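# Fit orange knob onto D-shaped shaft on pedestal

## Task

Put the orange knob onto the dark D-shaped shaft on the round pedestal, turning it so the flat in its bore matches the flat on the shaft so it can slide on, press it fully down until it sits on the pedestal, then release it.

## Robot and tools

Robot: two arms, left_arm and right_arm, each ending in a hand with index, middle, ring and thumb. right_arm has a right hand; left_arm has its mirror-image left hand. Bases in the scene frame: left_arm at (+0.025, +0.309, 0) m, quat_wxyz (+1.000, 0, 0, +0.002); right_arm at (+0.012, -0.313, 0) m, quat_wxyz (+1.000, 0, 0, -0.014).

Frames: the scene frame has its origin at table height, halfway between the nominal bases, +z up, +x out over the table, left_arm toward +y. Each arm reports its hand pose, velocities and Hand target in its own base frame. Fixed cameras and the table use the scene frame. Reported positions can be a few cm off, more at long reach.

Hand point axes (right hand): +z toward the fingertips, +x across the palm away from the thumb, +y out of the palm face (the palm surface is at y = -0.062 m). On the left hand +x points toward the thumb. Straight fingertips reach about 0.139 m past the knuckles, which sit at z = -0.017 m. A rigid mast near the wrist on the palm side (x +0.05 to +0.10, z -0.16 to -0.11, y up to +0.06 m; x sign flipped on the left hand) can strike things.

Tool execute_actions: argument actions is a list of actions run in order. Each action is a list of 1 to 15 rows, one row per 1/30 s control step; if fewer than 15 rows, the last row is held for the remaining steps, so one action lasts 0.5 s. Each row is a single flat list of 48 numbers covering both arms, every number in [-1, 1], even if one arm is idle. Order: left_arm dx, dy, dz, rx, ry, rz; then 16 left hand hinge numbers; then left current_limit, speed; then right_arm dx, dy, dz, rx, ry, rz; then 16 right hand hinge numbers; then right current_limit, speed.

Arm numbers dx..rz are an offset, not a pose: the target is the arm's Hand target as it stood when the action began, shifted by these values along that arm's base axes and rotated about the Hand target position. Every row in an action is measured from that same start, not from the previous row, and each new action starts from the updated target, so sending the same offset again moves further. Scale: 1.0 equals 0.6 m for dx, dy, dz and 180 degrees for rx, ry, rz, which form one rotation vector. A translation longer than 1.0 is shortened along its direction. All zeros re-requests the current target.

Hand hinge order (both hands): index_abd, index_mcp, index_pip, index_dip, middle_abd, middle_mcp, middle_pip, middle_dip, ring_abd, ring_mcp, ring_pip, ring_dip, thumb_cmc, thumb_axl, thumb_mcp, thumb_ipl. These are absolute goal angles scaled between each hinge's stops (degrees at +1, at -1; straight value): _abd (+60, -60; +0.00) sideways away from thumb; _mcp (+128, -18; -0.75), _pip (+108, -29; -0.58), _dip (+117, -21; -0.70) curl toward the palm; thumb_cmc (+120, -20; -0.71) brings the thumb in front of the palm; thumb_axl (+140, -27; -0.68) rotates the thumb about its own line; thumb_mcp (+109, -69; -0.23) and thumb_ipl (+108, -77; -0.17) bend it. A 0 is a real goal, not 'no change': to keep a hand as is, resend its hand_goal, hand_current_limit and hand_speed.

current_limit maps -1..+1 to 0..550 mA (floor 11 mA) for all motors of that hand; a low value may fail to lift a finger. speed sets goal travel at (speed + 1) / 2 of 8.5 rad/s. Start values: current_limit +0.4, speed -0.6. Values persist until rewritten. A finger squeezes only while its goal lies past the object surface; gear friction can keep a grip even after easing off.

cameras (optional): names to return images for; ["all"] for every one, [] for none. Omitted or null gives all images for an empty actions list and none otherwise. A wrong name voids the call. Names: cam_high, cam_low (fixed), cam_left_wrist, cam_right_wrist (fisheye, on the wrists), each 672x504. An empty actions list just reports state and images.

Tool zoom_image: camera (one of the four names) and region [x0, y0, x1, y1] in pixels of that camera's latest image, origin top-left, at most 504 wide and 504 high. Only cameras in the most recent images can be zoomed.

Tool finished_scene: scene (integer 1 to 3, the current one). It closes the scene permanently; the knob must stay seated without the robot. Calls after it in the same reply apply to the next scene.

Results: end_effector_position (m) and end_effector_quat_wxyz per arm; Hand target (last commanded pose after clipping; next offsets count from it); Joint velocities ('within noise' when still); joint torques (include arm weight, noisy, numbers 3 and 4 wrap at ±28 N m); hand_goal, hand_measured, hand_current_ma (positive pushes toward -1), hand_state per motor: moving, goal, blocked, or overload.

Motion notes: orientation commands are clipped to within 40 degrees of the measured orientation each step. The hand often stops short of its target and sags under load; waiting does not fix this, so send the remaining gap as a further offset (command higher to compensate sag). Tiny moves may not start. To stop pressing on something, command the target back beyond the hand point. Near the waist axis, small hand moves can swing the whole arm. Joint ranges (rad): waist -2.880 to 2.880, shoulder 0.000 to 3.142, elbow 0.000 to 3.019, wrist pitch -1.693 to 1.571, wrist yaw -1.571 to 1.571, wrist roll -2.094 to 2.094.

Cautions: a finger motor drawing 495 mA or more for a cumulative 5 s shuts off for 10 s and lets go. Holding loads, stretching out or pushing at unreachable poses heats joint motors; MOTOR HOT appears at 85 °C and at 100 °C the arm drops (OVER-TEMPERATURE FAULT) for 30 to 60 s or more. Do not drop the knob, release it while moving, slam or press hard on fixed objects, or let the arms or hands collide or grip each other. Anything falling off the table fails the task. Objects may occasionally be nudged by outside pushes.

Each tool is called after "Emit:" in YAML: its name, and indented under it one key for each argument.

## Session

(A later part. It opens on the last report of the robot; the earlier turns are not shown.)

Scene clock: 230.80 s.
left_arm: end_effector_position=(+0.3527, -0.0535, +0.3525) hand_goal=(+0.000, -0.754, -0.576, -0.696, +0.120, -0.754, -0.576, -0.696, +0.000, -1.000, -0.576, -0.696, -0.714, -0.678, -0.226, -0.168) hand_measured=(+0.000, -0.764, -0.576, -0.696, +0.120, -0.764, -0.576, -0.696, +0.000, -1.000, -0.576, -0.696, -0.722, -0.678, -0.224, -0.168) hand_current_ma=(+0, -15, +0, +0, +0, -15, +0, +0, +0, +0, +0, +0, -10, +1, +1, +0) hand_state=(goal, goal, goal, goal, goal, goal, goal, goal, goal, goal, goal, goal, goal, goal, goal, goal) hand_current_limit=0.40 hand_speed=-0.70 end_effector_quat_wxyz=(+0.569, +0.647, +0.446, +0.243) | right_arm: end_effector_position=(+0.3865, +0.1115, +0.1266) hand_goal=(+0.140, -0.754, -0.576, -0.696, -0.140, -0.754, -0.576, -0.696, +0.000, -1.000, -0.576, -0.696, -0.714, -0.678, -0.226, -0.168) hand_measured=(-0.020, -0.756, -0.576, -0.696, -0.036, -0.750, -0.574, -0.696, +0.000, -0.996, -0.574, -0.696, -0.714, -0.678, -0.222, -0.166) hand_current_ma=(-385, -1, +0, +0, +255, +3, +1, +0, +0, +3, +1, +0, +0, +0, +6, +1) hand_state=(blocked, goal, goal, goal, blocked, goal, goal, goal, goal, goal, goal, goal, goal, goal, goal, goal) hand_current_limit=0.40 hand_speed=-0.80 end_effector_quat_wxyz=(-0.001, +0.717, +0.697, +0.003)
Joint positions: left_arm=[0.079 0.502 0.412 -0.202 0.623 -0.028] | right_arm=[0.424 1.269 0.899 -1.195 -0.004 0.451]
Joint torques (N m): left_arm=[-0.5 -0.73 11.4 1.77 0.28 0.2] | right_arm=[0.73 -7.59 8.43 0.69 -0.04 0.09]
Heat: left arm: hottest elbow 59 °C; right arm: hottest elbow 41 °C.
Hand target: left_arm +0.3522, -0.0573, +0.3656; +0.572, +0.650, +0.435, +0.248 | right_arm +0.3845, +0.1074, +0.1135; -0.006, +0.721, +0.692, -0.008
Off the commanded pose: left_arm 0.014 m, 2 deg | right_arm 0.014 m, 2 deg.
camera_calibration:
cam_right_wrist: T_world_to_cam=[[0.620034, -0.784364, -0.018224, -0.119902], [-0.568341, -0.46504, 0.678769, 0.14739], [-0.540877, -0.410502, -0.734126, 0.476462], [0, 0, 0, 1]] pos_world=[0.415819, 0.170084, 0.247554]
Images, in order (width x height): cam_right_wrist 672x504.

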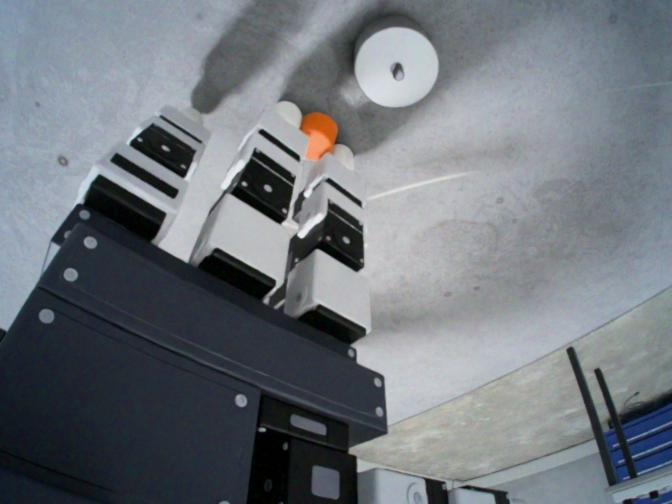

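Emit:
execute_actions:
  actions:
    - [[0,0,0,0,0,0,0,-0.754,-0.576,-0.696,0.12,-0.754,-0.576,-0.696,0,-1,-0.576,-0.696,-0.714,-0.678,-0.226,-0.168,0.4,-0.7,0,0,-0.009,0,0,0,0.14,-0.754,-0.576,-0.696,-0.14,-0.754,-0.576,-0.696,0,-1,-0.576,-0.696,-0.714,-0.678,-0.226,-0.168,0.4,-0.8]]
  cameras: ["cam_right_wrist"]

Emit:
zoom_image:
  camera: "cam_right_wrist"
  region: [260, 60, 380, 180]

Scene clock: 233.27 s.
left_arm: end_effector_position=(+0.3527, -0.0535, +0.3525) hand_goal=(+0.000, -0.754, -0.576, -0.696, +0.120, -0.754, -0.576, -0.696, +0.000, -1.000, -0.576, -0.696, -0.714, -0.678, -0.226, -0.168) hand_measured=(+0.000, -0.764, -0.576, -0.696, +0.120, -0.764, -0.576, -0.696, +0.000, -1.000, -0.576, -0.696, -0.722, -0.678, -0.224, -0.168) hand_current_ma=(+0, -15, +0, +0, +0, -15, +0, +0, +0, +0, +0, +0, -10, +1, +1, +0) hand_state=(goal, goal, goal, goal, goal, goal, goal, goal, goal, goal, goal, goal, goal, goal, goal, goal) hand_current_limit=0.40 hand_speed=-0.70 end_effector_quat_wxyz=(+0.569, +0.647, +0.446, +0.243) | right_arm: end_effector_position=(+0.3881, +0.1122, +0.1268) hand_goal=(+0.140, -0.754, -0.576, -0.696, -0.140, -0.754, -0.576, -0.696, +0.000, -1.000, -0.576, -0.696, -0.714, -0.678, -0.226, -0.168) hand_measured=(-0.020, -0.766, -0.584, -0.698, -0.036, -0.750, -0.574, -0.696, +0.000, -0.996, -0.574, -0.696, -0.714, -0.678, -0.222, -0.166) hand_current_ma=(-385, -15, -8, -2, +255, +3, +1, +0, +0, +3, +1, +0, +0, +0, +6, +1) hand_state=(blocked, goal, goal, goal, blocked, goal, goal, goal, goal, goal, goal, goal, goal, goal, goal, goal) hand_current_limit=0.40 hand_speed=-0.80 end_effector_quat_wxyz=(+0.000, +0.717, +0.697, +0.007)
Joint positions: left_arm=[0.079 0.502 0.412 -0.202 0.623 -0.028] | right_arm=[0.424 1.269 0.898 -1.186 -0.004 0.451]
Joint torques (N m): left_arm=[-0.67 -0.85 11.4 1.74 0.28 0.2] | right_arm=[0.73 -7.18 7.68 0.94 -0.04 0.09]
Heat: left arm: hottest elbow 59 °C; right arm: hottest elbow 41 °C.
Hand target: left_arm +0.3522, -0.0573, +0.3656; +0.572, +0.650, +0.435, +0.248 | right_arm +0.3845, +0.1074, +0.1080; -0.006, +0.721, +0.692, -0.008
Off the commanded pose: left_arm 0.014 m, 2 deg | right_arm 0.020 m, 2 deg.
camera_calibration:
cam_right_wrist: T_world_to_cam=[[0.620154, -0.784316, -0.0160571, -0.120687], [-0.573139, -0.466964, 0.673391, 0.151251], [-0.53565, -0.408403, -0.739112, 0.47603], [0, 0, 0, 1]] pos_world=[0.416517, 0.170384, 0.24805]
Images, in order (width x height): cam_right_wrist 672x504.

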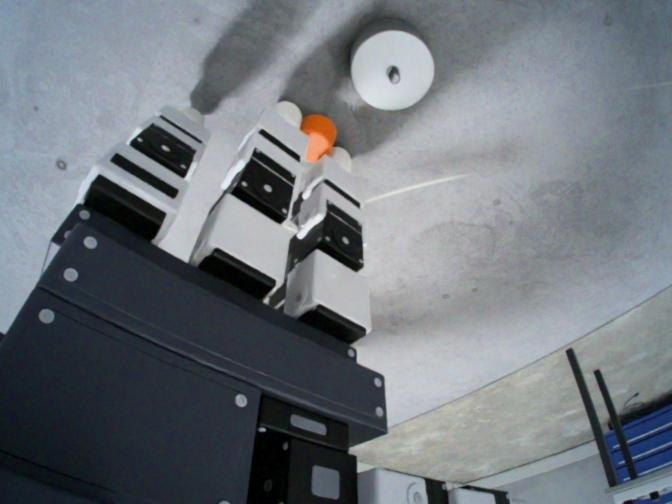

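Scaled by 4.200 from the camera's 672x504 image, which has a finer 960x720 frame.

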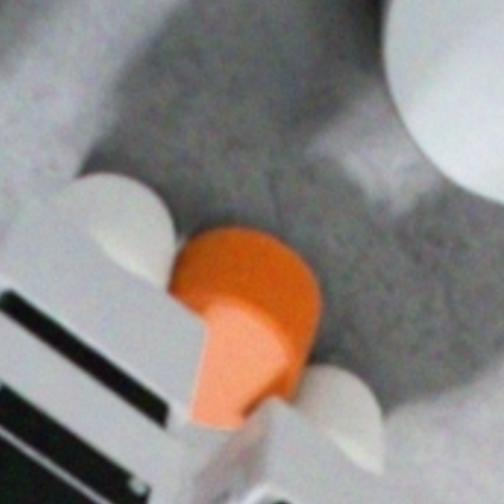

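Emit:
execute_actions:
  actions:
    - [[0,0,0,0,0,0,0,-0.754,-0.576,-0.696,0.12,-0.754,-0.576,-0.696,0,-1,-0.576,-0.696,-0.714,-0.678,-0.226,-0.168,0.4,-0.7,0,0,0.02,0,0,0,0.14,-0.754,-0.576,-0.696,-0.14,-0.754,-0.576,-0.696,0,-1,-0.576,-0.696,-0.714,-0.678,-0.226,-0.168,0.4,-0.8]]
    - [[0,0,0,0,0,0,0,-0.754,-0.576,-0.696,0.12,-0.754,-0.576,-0.696,0,-1,-0.576,-0.696,-0.714,-0.678,-0.226,-0.168,0.4,-0.7,0,0,0.0,0,0,0,-0.12,-0.754,-0.576,-0.696,0.12,-0.754,-0.576,-0.696,0,-1,-0.576,-0.696,-0.714,-0.678,-0.226,-0.168,0.4,-0.8]]
    - [[0,0,0,0,0,0,0,-0.754,-0.576,-0.696,0.12,-0.754,-0.576,-0.696,0,-1,-0.576,-0.696,-0.714,-0.678,-0.226,-0.168,0.4,-0.7,0.03,0,0.12,0,0,0,-0.12,-0.754,-0.576,-0.696,0.12,-0.754,-0.576,-0.696,0,-1,-0.576,-0.696,-0.714,-0.678,-0.226,-0.168,0.4,-0.7]]
  cameras: ["cam_right_wrist"]

Emit:
zoom_image:
  camera: "cam_right_wrist"
  region: [260, 60, 380, 180]

Scene clock: 238.03 s.
left_arm: end_effector_position=(+0.3527, -0.0535, +0.3525) hand_goal=(+0.000, -0.754, -0.576, -0.696, +0.120, -0.754, -0.576, -0.696, +0.000, -1.000, -0.576, -0.696, -0.714, -0.678, -0.226, -0.168) hand_measured=(+0.000, -0.764, -0.576, -0.696, +0.120, -0.764, -0.576, -0.696, +0.000, -1.000, -0.576, -0.696, -0.722, -0.678, -0.224, -0.168) hand_current_ma=(+0, -15, +0, +0, +0, -15, +0, +0, +0, +0, +0, +0, -10, +1, +1, +0) hand_state=(goal, goal, goal, goal, goal, goal, goal, goal, goal, goal, goal, goal, goal, goal, goal, goal) hand_current_limit=0.40 hand_speed=-0.70 end_effector_quat_wxyz=(+0.569, +0.647, +0.446, +0.243) | right_arm: end_effector_position=(+0.3926, +0.1048, +0.1793) hand_goal=(-0.120, -0.754, -0.576, -0.696, +0.120, -0.754, -0.576, -0.696, +0.000, -1.000, -0.576, -0.696, -0.714, -0.678, -0.226, -0.168) hand_measured=(-0.116, -0.752, -0.576, -0.696, +0.116, -0.752, -0.574, -0.696, +0.000, -0.994, -0.574, -0.696, -0.714, -0.678, -0.220, -0.166) hand_current_ma=(+3, +1, +0, +0, -2, +1, +1, +0, +0, +5, +1, +0, +0, +0, +8, +1) hand_state=(goal, goal, goal, goal, goal, goal, goal, goal, goal, goal, goal, goal, goal, goal, goal, goal) hand_current_limit=0.40 hand_speed=-0.70 end_effector_quat_wxyz=(-0.010, +0.723, +0.690, -0.018)
Joint positions: left_arm=[0.079 0.502 0.412 -0.202 0.623 -0.028] | right_arm=[0.4 1.266 1.049 -1.395 -0.007 0.447]
Joint torques (N m): left_arm=[-0.44 -0.79 11.38 1.78 0.28 0.2] | right_arm=[0.91 -9.35 12.9 0.01 0.11 -0.1]
Heat: left arm: hottest elbow 59 °C; right arm: hottest elbow 41 °C.
Hand target: left_arm +0.3522, -0.0573, +0.3656; +0.572, +0.650, +0.435, +0.248 | right_arm +0.4025, +0.1075, +0.1921; -0.007, +0.721, +0.692, -0.008
Off the commanded pose: left_arm 0.014 m, 2 deg | right_arm 0.016 m, 1 deg.
camera_calibration:
cam_right_wrist: T_world_to_cam=[[0.603511, -0.796702, -0.0322364, -0.11767], [-0.546822, -0.442971, 0.710466, 0.0955142], [-0.58031, -0.411147, -0.702993, 0.525654], [0, 0, 0, 1]] pos_world=[0.428286, 0.164683, 0.297878]
Images, in order (width x height): cam_right_wrist 672x504.

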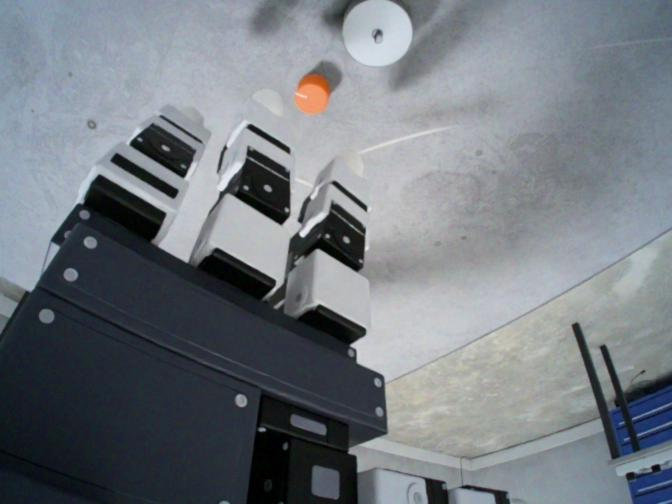

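Scaled by 4.200 from the camera's 672x504 image, which has a finer 960x720 frame.

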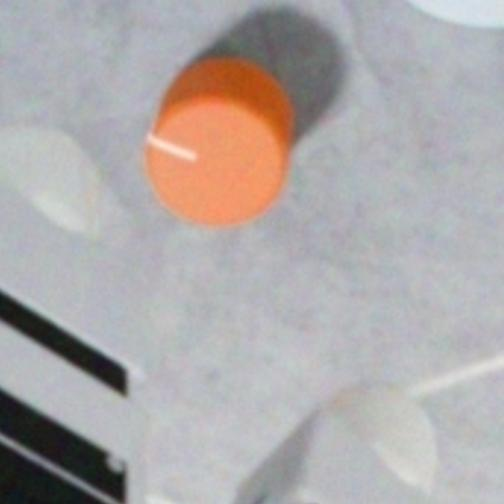

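Emit:
zoom_image:
  camera: "cam_right_wrist"
  region: [290, 70, 335, 115]

Emit:
zoom_image:
  camera: "cam_right_wrist"
  region: [340, 0, 416, 76]

Scaled by 11.200 from the camera's 672x504 image, which has a finer 960x720 frame.

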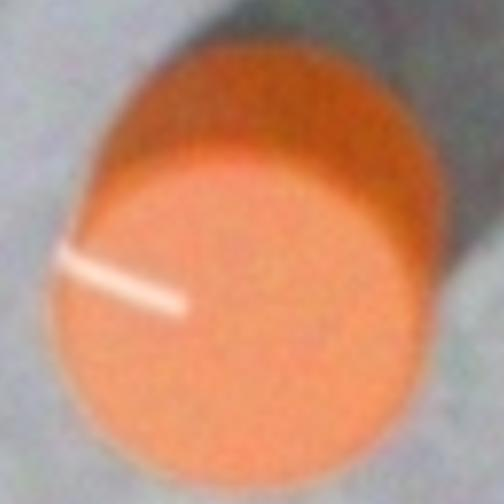

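Scaled by 6.632 from the camera's 672x504 image, which has a finer 960x720 frame.

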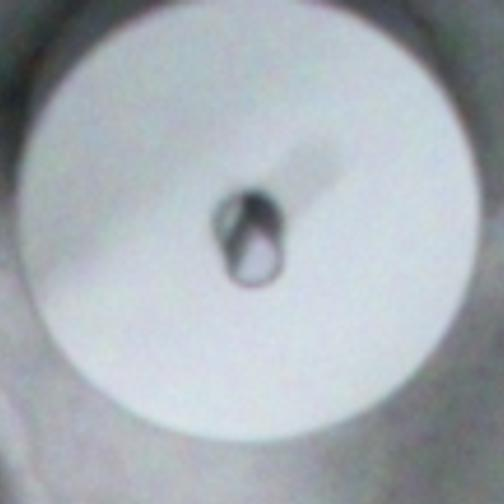

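Emit:
zoom_image:
  camera: "cam_right_wrist"
  region: [366, 22, 390, 46]

Scaled by 21.000 from the camera's 672x504 image, which has a finer 960x720 frame.

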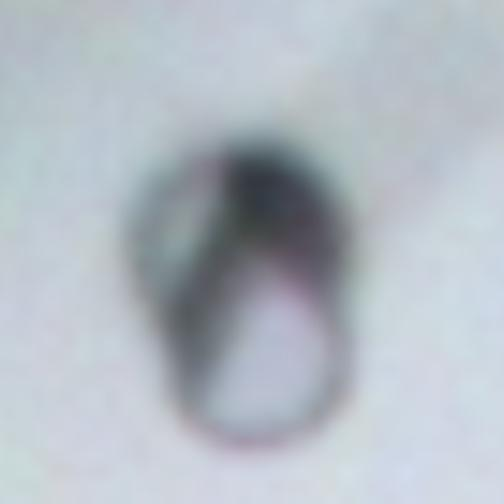

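Emit:
execute_actions:
  actions:
    - [[0,0,0,0,0,0,0,-0.754,-0.576,-0.696,0.12,-0.754,-0.576,-0.696,0,-1,-0.576,-0.696,-0.714,-0.678,-0.226,-0.168,0.4,-0.7,-0.025,0,-0.092,0,0.002,0,-0.12,-0.754,-0.576,-0.696,0.12,-0.754,-0.576,-0.696,0,-1,-0.576,-0.696,-0.714,-0.678,-0.226,-0.168,0.4,-0.7]]

Scene clock: 252.10 s.
left_arm: end_effector_position=(+0.3527, -0.0535, +0.3525) hand_goal=(+0.000, -0.754, -0.576, -0.696, +0.120, -0.754, -0.576, -0.696, +0.000, -1.000, -0.576, -0.696, -0.714, -0.678, -0.226, -0.168) hand_measured=(+0.000, -0.764, -0.576, -0.696, +0.120, -0.764, -0.576, -0.696, +0.000, -1.000, -0.576, -0.696, -0.722, -0.678, -0.224, -0.168) hand_current_ma=(+0, -15, +0, +0, +0, -15, +0, +0, +0, +0, +0, +0, -10, +1, +1, +0) hand_state=(goal, goal, goal, goal, goal, goal, goal, goal, goal, goal, goal, goal, goal, goal, goal, goal) hand_current_limit=0.40 hand_speed=-0.70 end_effector_quat_wxyz=(+0.569, +0.647, +0.446, +0.243) | right_arm: end_effector_position=(+0.3874, +0.1038, +0.1426) hand_goal=(-0.120, -0.754, -0.576, -0.696, +0.120, -0.754, -0.576, -0.696, +0.000, -1.000, -0.576, -0.696, -0.714, -0.678, -0.226, -0.168) hand_measured=(-0.116, -0.752, -0.576, -0.696, +0.118, -0.752, -0.574, -0.696, +0.000, -0.996, -0.574, -0.696, -0.714, -0.678, -0.220, -0.166) hand_current_ma=(+2, +1, +0, +0, -1, +1, +1, +0, +0, +4, +1, +0, +0, +0, +6, +1) hand_state=(goal, goal, goal, goal, goal, goal, goal, goal, goal, goal, goal, goal, goal, goal, goal, goal) hand_current_limit=0.40 hand_speed=-0.70 end_effector_quat_wxyz=(-0.006, +0.723, +0.691, -0.007)
Joint positions: left_arm=[0.079 0.502 0.412 -0.202 0.623 -0.028] | right_arm=[0.403 1.264 0.943 -1.268 -0.007 0.447]
Joint torques (N m): left_arm=[-0.5 -0.85 11.36 1.77 0.29 0.2] | right_arm=[2.08 -8.29 9.51 0.61 0 0.07]
Heat: left arm: hottest elbow 60 °C; right arm: hottest elbow 41 °C.
Hand target: left_arm +0.3522, -0.0573, +0.3656; +0.572, +0.650, +0.435, +0.248 | right_arm +0.3876, +0.1074, +0.1370; -0.009, +0.721, +0.692, -0.010
Off the commanded pose: left_arm 0.014 m, 2 deg | right_arm 0.007 m, 0 deg.

Emit:
execute_actions:
  actions:
    - [[0,0,0,0,0,0,0,-0.754,-0.576,-0.696,0.12,-0.754,-0.576,-0.696,0,-1,-0.576,-0.696,-0.714,-0.678,-0.226,-0.168,0.4,-0.7,0.005,0.018,0.0,0,-0.002,0,-0.12,-0.754,-0.576,-0.696,0.12,-0.754,-0.576,-0.696,0,-1,-0.576,-0.696,-0.714,-0.678,-0.226,-0.168,0.4,-0.7]]
    - [[0,0,0,0,0,0,0,-0.754,-0.576,-0.696,0.12,-0.754,-0.576,-0.696,0,-1,-0.576,-0.696,-0.714,-0.678,-0.226,-0.168,0.4,-0.7,0.0,0,-0.032,0,0,0,-0.12,-0.754,-0.576,-0.696,0.12,-0.754,-0.576,-0.696,0,-1,-0.576,-0.696,-0.714,-0.678,-0.226,-0.168,0.4,-0.7]]
  cameras: ["cam_right_wrist"]

Emit:
zoom_image:
  camera: "cam_right_wrist"
  region: [260, 60, 380, 180]

Scene clock: 255.83 s.
left_arm: end_effector_position=(+0.3527, -0.0535, +0.3525) hand_goal=(+0.000, -0.754, -0.576, -0.696, +0.120, -0.754, -0.576, -0.696, +0.000, -1.000, -0.576, -0.696, -0.714, -0.678, -0.226, -0.168) hand_measured=(+0.000, -0.764, -0.576, -0.696, +0.120, -0.764, -0.576, -0.696, +0.000, -1.000, -0.576, -0.696, -0.722, -0.678, -0.224, -0.168) hand_current_ma=(+0, -15, +0, +0, +0, -15, +0, +0, +0, +0, +0, +0, -10, +1, +1, +0) hand_state=(goal, goal, goal, goal, goal, goal, goal, goal, goal, goal, goal, goal, goal, goal, goal, goal) hand_current_limit=0.40 hand_speed=-0.70 end_effector_quat_wxyz=(+0.569, +0.647, +0.446, +0.243) | right_arm: end_effector_position=(+0.3937, +0.1194, +0.1306) hand_goal=(-0.120, -0.754, -0.576, -0.696, +0.120, -0.754, -0.576, -0.696, +0.000, -1.000, -0.576, -0.696, -0.714, -0.678, -0.226, -0.168) hand_measured=(-0.116, -0.754, -0.576, -0.696, +0.118, -0.752, -0.574, -0.696, +0.000, -0.996, -0.574, -0.696, -0.714, -0.678, -0.220, -0.166) hand_current_ma=(+2, +0, +0, +0, -1, +0, +1, +0, +0, +3, +1, +0, +0, +0, +6, +1) hand_state=(goal, goal, goal, goal, goal, goal, goal, goal, goal, goal, goal, goal, goal, goal, goal, goal) hand_current_limit=0.40 hand_speed=-0.70 end_effector_quat_wxyz=(-0.003, +0.719, +0.695, +0.003)
Joint positions: left_arm=[0.079 0.502 0.412 -0.202 0.623 -0.028] | right_arm=[0.435 1.293 0.932 -1.205 -0.008 0.469]
Joint torques (N m): left_arm=[-0.62 -0.79 11.38 1.76 0.28 0.21] | right_arm=[1.61 -8.23 8.39 0.7 0.1 0.13]
Heat: left arm: hottest elbow 60 °C; right arm: hottest elbow 41 °C.
Hand target: left_arm +0.3522, -0.0573, +0.3656; +0.572, +0.650, +0.435, +0.248 | right_arm +0.3906, +0.1183, +0.1178; -0.006, +0.721, +0.692, -0.008
Off the commanded pose: left_arm 0.014 m, 2 deg | right_arm 0.013 m, 1 deg.
camera_calibration:
cam_right_wrist: T_world_to_cam=[[0.615516, -0.787821, -0.0218693, -0.115424], [-0.569471, -0.463762, 0.678696, 0.152578], [-0.544833, -0.405294, -0.734094, 0.48744], [0, 0, 0, 1]] pos_world=[0.423507, 0.177383, 0.251748]
Images, in order (width x height): cam_right_wrist 672x504.

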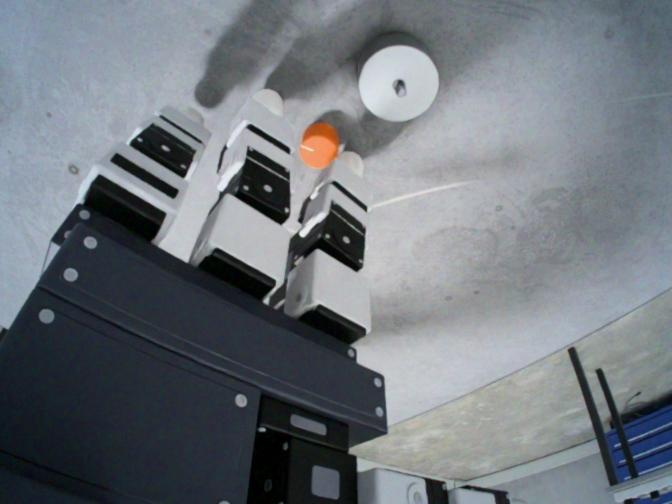

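Scaled by 4.200 from the camera's 672x504 image, which has a finer 960x720 frame.

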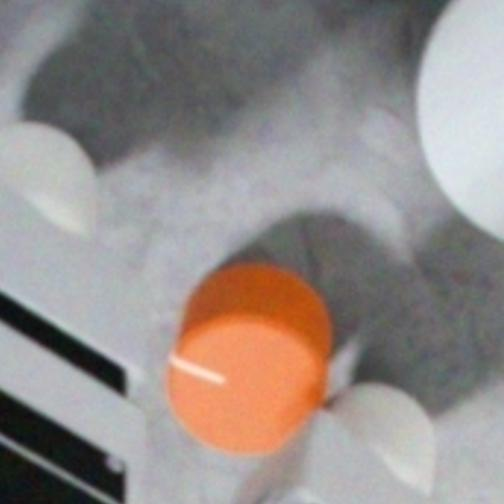

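Emit:
execute_actions:
  actions:
    - [[0,0,0,0,0,0,0,-0.754,-0.576,-0.696,0.12,-0.754,-0.576,-0.696,0,-1,-0.576,-0.696,-0.714,-0.678,-0.226,-0.168,0.4,-0.7,-0.01,-0.017,0.0,0,0.002,0,-0.12,-0.754,-0.576,-0.696,0.12,-0.754,-0.576,-0.696,0,-1,-0.576,-0.696,-0.714,-0.678,-0.226,-0.168,0.4,-0.7]]

Scene clock: 258.17 s.
left_arm: end_effector_position=(+0.3527, -0.0535, +0.3525) hand_goal=(+0.000, -0.754, -0.576, -0.696, +0.120, -0.754, -0.576, -0.696, +0.000, -1.000, -0.576, -0.696, -0.714, -0.678, -0.226, -0.168) hand_measured=(+0.000, -0.764, -0.576, -0.696, +0.120, -0.764, -0.576, -0.696, +0.000, -1.000, -0.576, -0.696, -0.722, -0.678, -0.224, -0.168) hand_current_ma=(+0, -15, +0, +0, +0, -15, +0, +0, +0, +0, +0, +0, -10, +1, +1, +0) hand_state=(goal, goal, goal, goal, goal, goal, goal, goal, goal, goal, goal, goal, goal, goal, goal, goal) hand_current_limit=0.40 hand_speed=-0.70 end_effector_quat_wxyz=(+0.569, +0.647, +0.446, +0.243) | right_arm: end_effector_position=(+0.3896, +0.1129, +0.1248) hand_goal=(-0.120, -0.754, -0.576, -0.696, +0.120, -0.754, -0.576, -0.696, +0.000, -1.000, -0.576, -0.696, -0.714, -0.678, -0.226, -0.168) hand_measured=(-0.112, -0.752, -0.574, -0.696, +0.118, -0.752, -0.574, -0.696, +0.000, -0.996, -0.574, -0.696, -0.714, -0.678, -0.220, -0.166) hand_current_ma=(+6, +1, +1, +0, -1, +0, +1, +0, +0, +3, +1, +0, +0, +0, +6, +1) hand_state=(goal, goal, goal, goal, goal, goal, goal, goal, goal, goal, goal, goal, goal, goal, goal, goal) hand_current_limit=0.40 hand_speed=-0.70 end_effector_quat_wxyz=(-0.005, +0.722, +0.692, -0.003)
Joint positions: left_arm=[0.079 0.502 0.412 -0.202 0.623 -0.028] | right_arm=[0.425 1.292 0.917 -1.205 -0.008 0.468]
Joint torques (N m): left_arm=[-0.5 -0.67 11.38 1.78 0.28 0.2] | right_arm=[0.62 -9.88 7.99 0.36 0.02 -0.1]
Heat: left arm: hottest elbow 60 °C; right arm: hottest elbow 41 °C.
Hand target: left_arm +0.3522, -0.0573, +0.3656; +0.572, +0.650, +0.435, +0.248 | right_arm +0.3845, +0.1080, +0.1177; -0.009, +0.721, +0.692, -0.010
Off the commanded pose: left_arm 0.014 m, 2 deg | right_arm 0.010 m, 1 deg.

Emit:
execute_actions:
  actions:
    - [[0,0,0,0,0,0,0,-0.754,-0.576,-0.696,0.12,-0.754,-0.576,-0.696,0,-1,-0.576,-0.696,-0.714,-0.678,-0.226,-0.168,0.4,-0.7,0.0,0,0.0,0,0,0,0,-0.754,-0.576,-0.696,0,-0.754,-0.576,-0.696,0,-1,-0.576,-0.696,-0.714,-0.678,-0.226,-0.168,0.4,-0.8]]
    - [[0,0,0,0,0,0,0,-0.754,-0.576,-0.696,0.12,-0.754,-0.576,-0.696,0,-1,-0.576,-0.696,-0.714,-0.678,-0.226,-0.168,0.4,-0.7,0.0,0,0.0,0,0,0,0.1,-0.754,-0.576,-0.696,-0.1,-0.754,-0.576,-0.696,0,-1,-0.576,-0.696,-0.714,-0.678,-0.226,-0.168,0.4,-0.8]]
    - [[0,0,0,0,0,0,0,-0.754,-0.576,-0.696,0.12,-0.754,-0.576,-0.696,0,-1,-0.576,-0.696,-0.714,-0.678,-0.226,-0.168,0.4,-0.7,0.0,0,0.0,0,0,0,0.16,-0.754,-0.576,-0.696,-0.16,-0.754,-0.576,-0.696,0,-1,-0.576,-0.696,-0.714,-0.678,-0.226,-0.168,0.4,-0.8]]
  cameras: ["cam_right_wrist"]

Emit:
zoom_image:
  camera: "cam_right_wrist"
  region: [260, 60, 380, 180]

Scene clock: 262.63 s.
left_arm: end_effector_position=(+0.3527, -0.0535, +0.3525) hand_goal=(+0.000, -0.754, -0.576, -0.696, +0.120, -0.754, -0.576, -0.696, +0.000, -1.000, -0.576, -0.696, -0.714, -0.678, -0.226, -0.168) hand_measured=(+0.000, -0.764, -0.576, -0.696, +0.120, -0.764, -0.576, -0.696, +0.000, -1.000, -0.576, -0.696, -0.722, -0.678, -0.224, -0.168) hand_current_ma=(+0, -15, +0, +0, +0, -15, +0, +0, +0, +0, +0, +0, -10, +1, +1, +0) hand_state=(goal, goal, goal, goal, goal, goal, goal, goal, goal, goal, goal, goal, goal, goal, goal, goal) hand_current_limit=0.40 hand_speed=-0.70 end_effector_quat_wxyz=(+0.569, +0.647, +0.446, +0.243) | right_arm: end_effector_position=(+0.3900, +0.1115, +0.1251) hand_goal=(+0.160, -0.754, -0.576, -0.696, -0.160, -0.754, -0.576, -0.696, +0.000, -1.000, -0.576, -0.696, -0.714, -0.678, -0.226, -0.168) hand_measured=(-0.016, -0.756, -0.576, -0.696, -0.032, -0.754, -0.576, -0.696, +0.000, -0.996, -0.574, -0.696, -0.714, -0.678, -0.220, -0.166) hand_current_ma=(-385, -1, +0, +0, +348, +0, +0, +0, +0, +3, +1, +0, +0, +0, +6, +1) hand_state=(blocked, goal, goal, goal, blocked, goal, goal, goal, goal, goal, goal, goal, goal, goal, goal, goal) hand_current_limit=0.40 hand_speed=-0.80 end_effector_quat_wxyz=(-0.004, +0.723, +0.691, -0.003)
Joint positions: left_arm=[0.079 0.502 0.412 -0.202 0.623 -0.028] | right_arm=[0.422 1.291 0.917 -1.205 -0.005 0.468]
Joint torques (N m): left_arm=[-0.62 -0.73 11.37 1.77 0.29 0.21] | right_arm=[0.85 -9.82 7.99 0.38 -0.12 -0.1]
Heat: left arm: hottest elbow 60 °C; right arm: hottest elbow 41 °C.
Hand target: left_arm +0.3522, -0.0573, +0.3656; +0.572, +0.650, +0.435, +0.248 | right_arm +0.3845, +0.1081, +0.1177; -0.009, +0.721, +0.692, -0.010
Off the commanded pose: left_arm 0.014 m, 2 deg | right_arm 0.010 m, 1 deg.
camera_calibration:
cam_right_wrist: T_world_to_cam=[[0.60561, -0.795447, -0.0223654, -0.11478], [-0.567472, -0.451404, 0.68863, 0.147276], [-0.557864, -0.404349, -0.724768, 0.482013], [0, 0, 0, 1]] pos_world=[0.421984, 0.170082, 0.245362]
Images, in order (width x height): cam_right_wrist 672x504.

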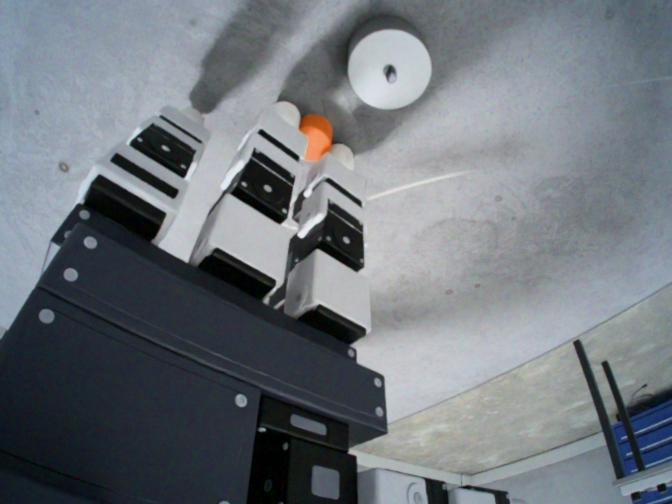

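Scaled by 4.200 from the camera's 672x504 image, which has a finer 960x720 frame.

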